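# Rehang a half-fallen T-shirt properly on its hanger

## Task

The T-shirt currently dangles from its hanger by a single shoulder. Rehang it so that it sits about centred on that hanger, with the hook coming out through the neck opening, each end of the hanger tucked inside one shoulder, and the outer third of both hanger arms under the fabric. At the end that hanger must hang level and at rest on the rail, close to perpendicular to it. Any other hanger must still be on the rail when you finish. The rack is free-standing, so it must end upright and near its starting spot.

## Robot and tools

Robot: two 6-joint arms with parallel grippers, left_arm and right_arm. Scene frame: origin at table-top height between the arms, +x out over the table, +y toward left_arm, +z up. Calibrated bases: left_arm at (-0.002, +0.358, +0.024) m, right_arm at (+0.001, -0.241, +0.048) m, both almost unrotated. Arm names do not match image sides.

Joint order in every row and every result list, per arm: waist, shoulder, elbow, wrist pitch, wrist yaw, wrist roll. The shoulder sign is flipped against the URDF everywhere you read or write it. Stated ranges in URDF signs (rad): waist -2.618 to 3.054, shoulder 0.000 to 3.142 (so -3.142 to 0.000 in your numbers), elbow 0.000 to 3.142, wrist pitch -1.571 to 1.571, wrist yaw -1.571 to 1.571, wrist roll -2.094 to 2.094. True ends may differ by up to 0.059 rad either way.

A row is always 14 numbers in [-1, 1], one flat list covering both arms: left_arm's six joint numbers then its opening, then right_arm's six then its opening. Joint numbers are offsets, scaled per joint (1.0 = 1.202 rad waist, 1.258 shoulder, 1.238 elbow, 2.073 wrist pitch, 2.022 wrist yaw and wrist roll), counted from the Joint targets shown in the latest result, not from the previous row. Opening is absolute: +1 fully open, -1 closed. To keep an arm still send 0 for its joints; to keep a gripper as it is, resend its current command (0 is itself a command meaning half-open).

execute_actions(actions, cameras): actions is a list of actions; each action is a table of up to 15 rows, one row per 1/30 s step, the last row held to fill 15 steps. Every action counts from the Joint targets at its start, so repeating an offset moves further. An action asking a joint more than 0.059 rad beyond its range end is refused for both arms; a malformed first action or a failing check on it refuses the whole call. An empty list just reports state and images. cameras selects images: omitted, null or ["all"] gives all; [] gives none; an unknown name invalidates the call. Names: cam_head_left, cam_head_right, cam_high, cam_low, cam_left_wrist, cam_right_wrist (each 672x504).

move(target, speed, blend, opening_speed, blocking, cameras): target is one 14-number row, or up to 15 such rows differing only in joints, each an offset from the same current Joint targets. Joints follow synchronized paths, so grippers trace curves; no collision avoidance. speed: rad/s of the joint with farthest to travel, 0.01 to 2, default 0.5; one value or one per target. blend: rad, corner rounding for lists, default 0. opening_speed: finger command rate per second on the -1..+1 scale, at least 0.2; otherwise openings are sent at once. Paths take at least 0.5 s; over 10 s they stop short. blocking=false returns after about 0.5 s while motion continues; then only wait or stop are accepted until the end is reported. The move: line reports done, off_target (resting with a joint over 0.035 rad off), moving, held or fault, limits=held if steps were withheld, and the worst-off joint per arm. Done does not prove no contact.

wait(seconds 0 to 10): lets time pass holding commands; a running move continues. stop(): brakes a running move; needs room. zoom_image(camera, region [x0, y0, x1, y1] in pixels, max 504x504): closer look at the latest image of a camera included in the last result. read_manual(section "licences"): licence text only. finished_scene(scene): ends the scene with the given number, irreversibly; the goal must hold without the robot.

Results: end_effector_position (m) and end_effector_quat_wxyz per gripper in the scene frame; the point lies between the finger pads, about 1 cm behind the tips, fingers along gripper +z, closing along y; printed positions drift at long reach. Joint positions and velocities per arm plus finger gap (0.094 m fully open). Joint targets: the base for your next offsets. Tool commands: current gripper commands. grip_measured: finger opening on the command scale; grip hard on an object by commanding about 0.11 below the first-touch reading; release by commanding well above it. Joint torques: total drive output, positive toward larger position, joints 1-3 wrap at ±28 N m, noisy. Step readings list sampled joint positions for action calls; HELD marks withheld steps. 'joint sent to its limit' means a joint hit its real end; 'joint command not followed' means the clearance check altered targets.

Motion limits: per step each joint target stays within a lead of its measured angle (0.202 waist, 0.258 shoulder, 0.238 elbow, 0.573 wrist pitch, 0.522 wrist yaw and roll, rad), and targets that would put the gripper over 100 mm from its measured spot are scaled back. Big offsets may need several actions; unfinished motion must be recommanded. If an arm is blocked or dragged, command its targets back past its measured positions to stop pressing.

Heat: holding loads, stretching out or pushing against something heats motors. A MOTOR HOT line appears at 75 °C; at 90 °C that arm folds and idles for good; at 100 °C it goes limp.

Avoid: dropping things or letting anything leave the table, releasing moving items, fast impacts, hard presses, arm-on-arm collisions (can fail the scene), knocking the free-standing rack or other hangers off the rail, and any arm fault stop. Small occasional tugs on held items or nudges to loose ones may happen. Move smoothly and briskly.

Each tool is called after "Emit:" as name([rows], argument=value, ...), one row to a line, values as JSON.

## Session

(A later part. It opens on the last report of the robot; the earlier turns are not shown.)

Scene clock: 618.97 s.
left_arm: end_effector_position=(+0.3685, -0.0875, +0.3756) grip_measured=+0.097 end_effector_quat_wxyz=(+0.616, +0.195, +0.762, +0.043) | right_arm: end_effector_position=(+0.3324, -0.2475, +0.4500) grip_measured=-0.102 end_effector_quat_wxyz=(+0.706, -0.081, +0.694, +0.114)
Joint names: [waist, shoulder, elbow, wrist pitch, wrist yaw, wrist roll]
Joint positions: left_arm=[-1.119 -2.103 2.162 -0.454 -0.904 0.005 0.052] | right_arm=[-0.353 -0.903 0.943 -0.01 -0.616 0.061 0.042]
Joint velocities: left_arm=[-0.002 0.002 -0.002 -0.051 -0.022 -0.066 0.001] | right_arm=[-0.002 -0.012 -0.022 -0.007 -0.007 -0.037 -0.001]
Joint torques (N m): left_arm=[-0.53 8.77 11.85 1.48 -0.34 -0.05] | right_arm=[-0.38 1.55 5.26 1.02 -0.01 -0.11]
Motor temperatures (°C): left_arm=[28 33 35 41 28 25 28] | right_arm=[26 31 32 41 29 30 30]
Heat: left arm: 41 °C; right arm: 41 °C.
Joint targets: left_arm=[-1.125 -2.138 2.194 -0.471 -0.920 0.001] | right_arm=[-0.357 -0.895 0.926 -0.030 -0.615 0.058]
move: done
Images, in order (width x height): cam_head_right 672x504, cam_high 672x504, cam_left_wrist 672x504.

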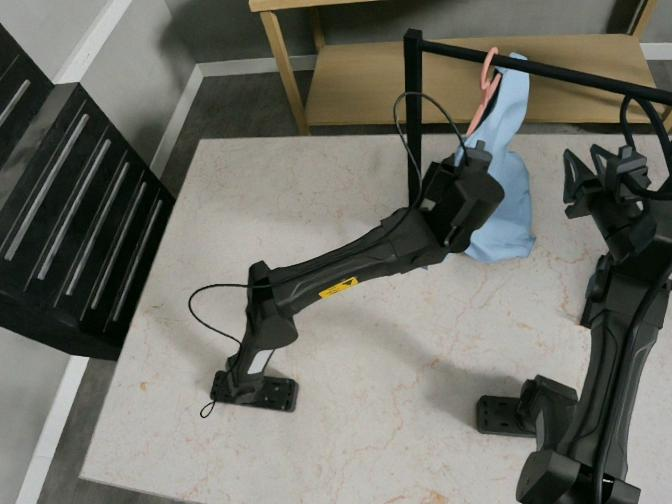

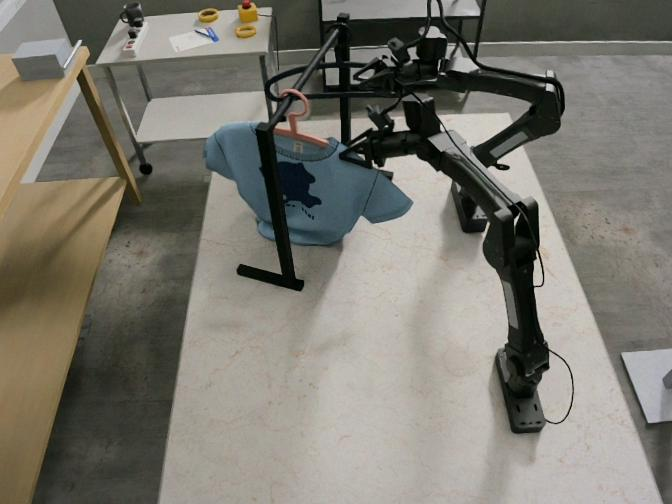

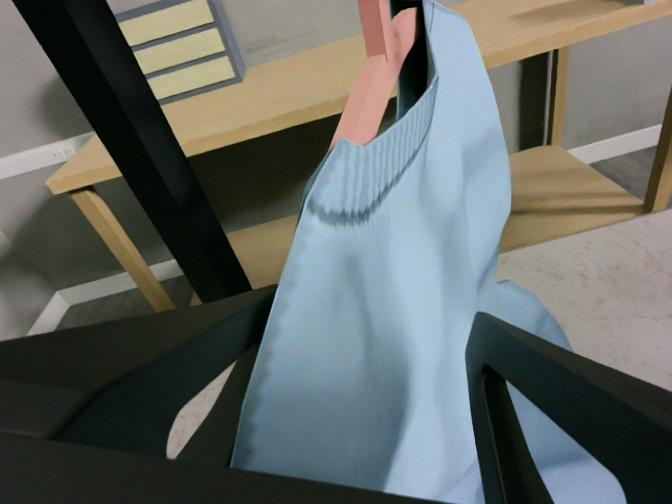

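Emit:
move([
  [0,0,0.16,-0.09,0,0,0.1,0,0,0,0,0,0,-0.1],
  [0,0.1,0.3,-0.17,0,0,0.1,0,0,0,0,0,0,-0.1],
  [0.3,0.35,0.2,-0.1,0,0,0.1,0,0,0,0,0,0,-0.1],
], blend=0.08, speed=0.5, cameras=["cam_left_wrist","cam_head_right","cam_high"])

Emit:
wait(seconds=3, cameras=["cam_high","cam_head_left","cam_head_right","cam_right_wrist"])

Emit:
zoom_image(camera="cam_high", region=[200, 60, 420, 280])

Emit:
zoom_image(camera="cam_head_right", region=[360, 20, 580, 240])

Scene clock: 621.37 s.
left_arm: end_effector_position=(+0.3628, +0.2053, +0.6274) grip_measured=+0.097 end_effector_quat_wxyz=(+0.718, -0.071, +0.691, +0.039) | right_arm: end_effector_position=(+0.3324, -0.2475, +0.4500) grip_measured=-0.102 end_effector_quat_wxyz=(+0.706, -0.081, +0.694, +0.114)
Joint names: [waist, shoulder, elbow, wrist pitch, wrist yaw, wrist roll]
Joint positions: left_arm=[-0.763 -1.7 2.459 -0.701 -0.922 -0.001 0.052] | right_arm=[-0.353 -0.903 0.943 -0.01 -0.616 0.061 0.042]
Joint velocities: left_arm=[-0.007 0.017 -0.017 0.051 -0.007 -0.007 0] | right_arm=[0.012 0.017 -0.017 -0.022 -0.007 -0.037 -0.001]
Joint torques (N m): left_arm=[-0.16 5.56 4.18 1.82 -0.05 0.02] | right_arm=[-0.35 1.58 5.22 1.02 -0.02 -0.1]
Motor temperatures (°C): left_arm=[28 33 35 41 28 25 28] | right_arm=[26 31 32 40 29 30 30]
Heat: left arm: 41 °C; right arm: 40 °C.
Joint targets: left_arm=[-0.764 -1.698 2.442 -0.679 -0.920 0.001] | right_arm=[-0.357 -0.895 0.926 -0.030 -0.615 0.058]
move: done
Images, in order (width x height): cam_head_right 672x504, cam_high 672x504, cam_left_wrist 672x504.

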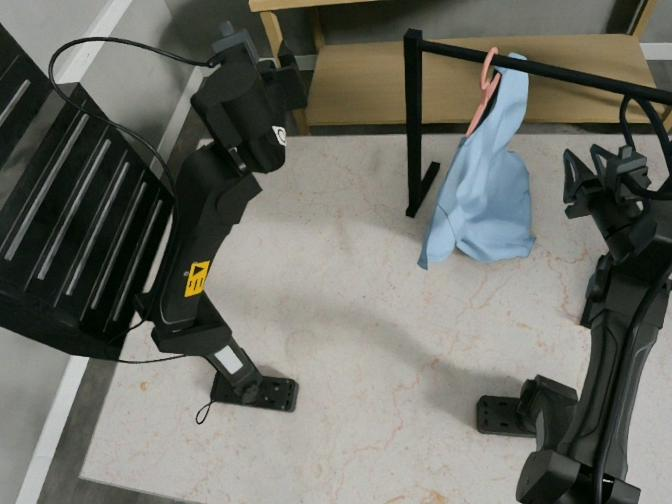

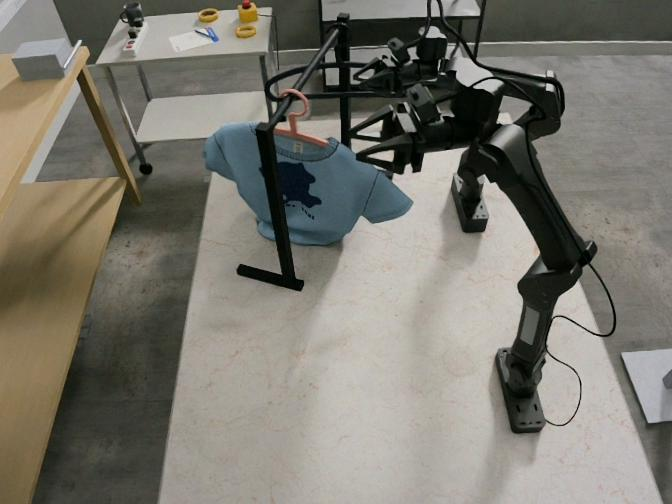

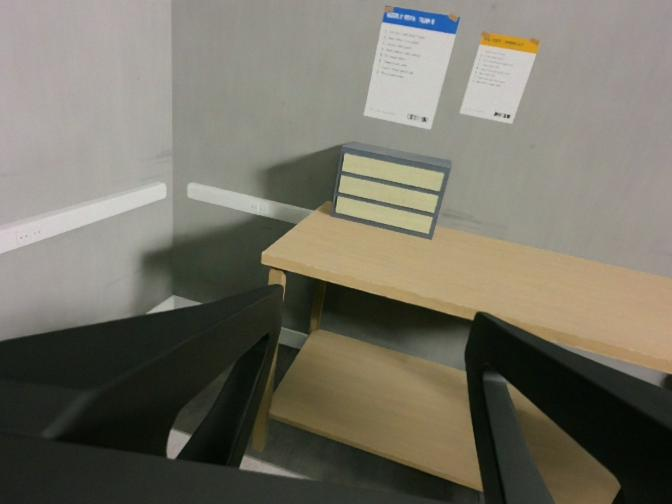

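Scene clock: 624.37 s.
left_arm: end_effector_position=(+0.3628, +0.2053, +0.6274) grip_measured=+0.097 end_effector_quat_wxyz=(+0.718, -0.071, +0.691, +0.039) | right_arm: end_effector_position=(+0.3324, -0.2475, +0.4500) grip_measured=-0.102 end_effector_quat_wxyz=(+0.706, -0.081, +0.694, +0.114)
Joint names: [waist, shoulder, elbow, wrist pitch, wrist yaw, wrist roll]
Joint positions: left_arm=[-0.763 -1.7 2.459 -0.701 -0.922 -0.001 0.052] | right_arm=[-0.353 -0.903 0.943 -0.01 -0.616 0.061 0.042]
Joint velocities: left_arm=[-0.017 -0.002 -0.007 -0.037 -0.022 0.007 0] | right_arm=[-0.002 0.007 0.017 -0.037 -0.037 0.037 0.001]
Joint torques (N m): left_arm=[-0.1 5.57 4.27 1.85 0.01 0.03] | right_arm=[-0.35 1.58 5.24 1.01 -0.03 -0.1]
Motor temperatures (°C): left_arm=[28 33 34 42 28 25 28] | right_arm=[26 31 32 40 29 30 30]
Heat: left arm: 42 °C; right arm: 40 °C.
Joint targets: left_arm=[-0.764 -1.698 2.442 -0.679 -0.920 0.001] | right_arm=[-0.357 -0.895 0.926 -0.030 -0.615 0.058]
Tool commands: left_gripper/opening=+0.1 right_gripper/opening=-0.1
wait: 3.00 s; at rest by 0.17 s
Images, in order (width x height): cam_head_left 672x504, cam_head_right 672x504, cam_high 672x504, cam_right_wrist 672x504.

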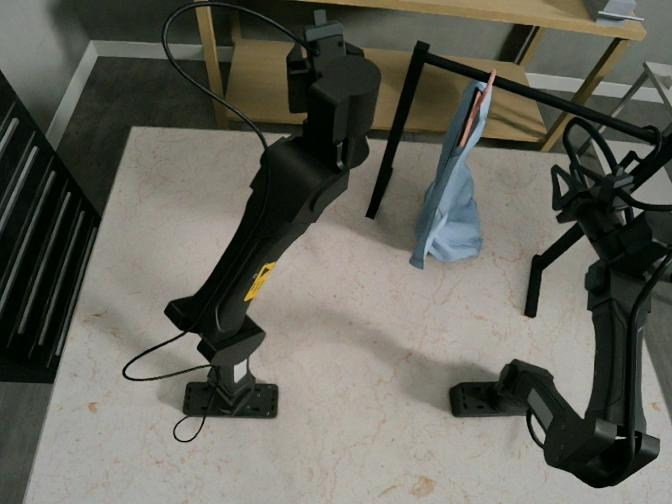

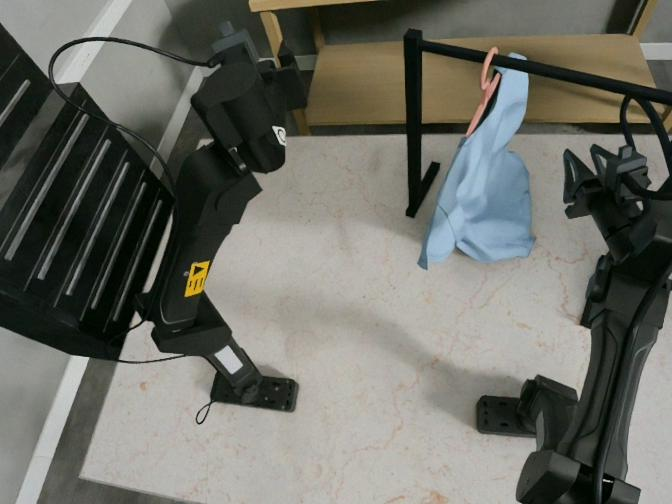

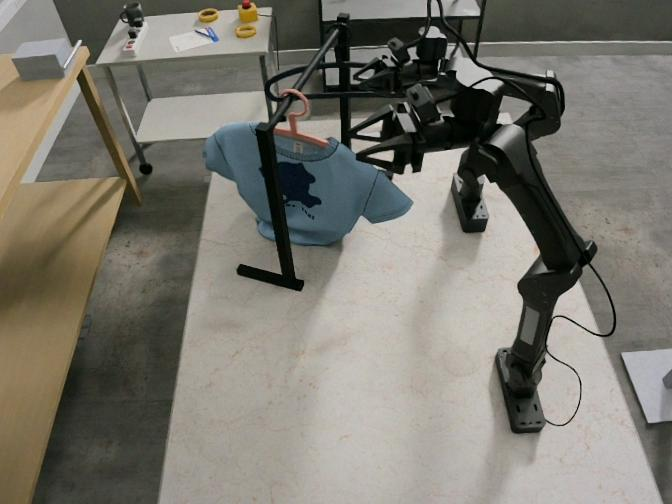

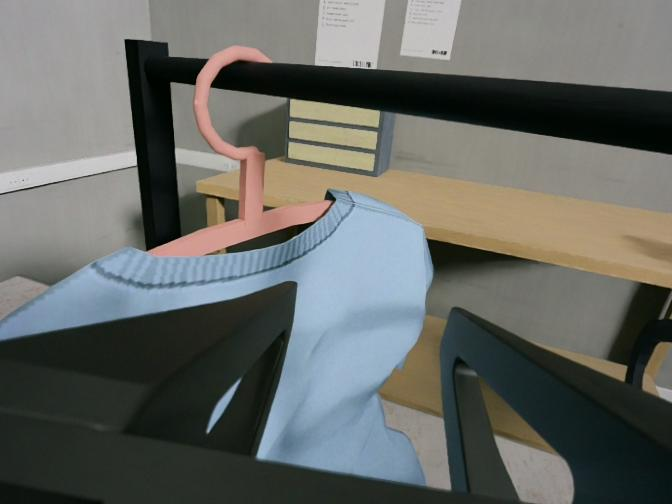

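Scaled by 2.291 from the camera's 672x504 image, which has a finer 960x720 frame.

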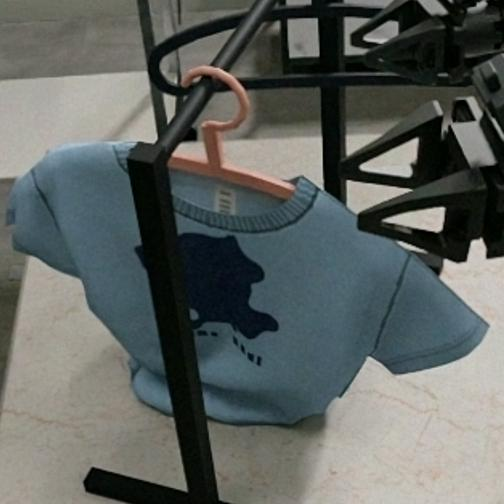

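Scaled by 2.291 from the camera's 672x504 image, which has a finer 960x720 frame.

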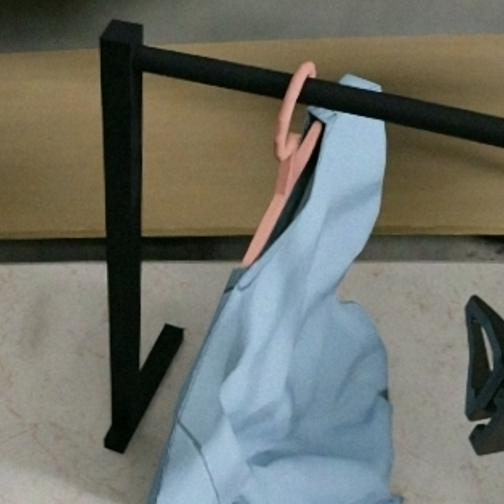

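Emit:
finished_scene(scene=2)

The scene is finished: the task was done.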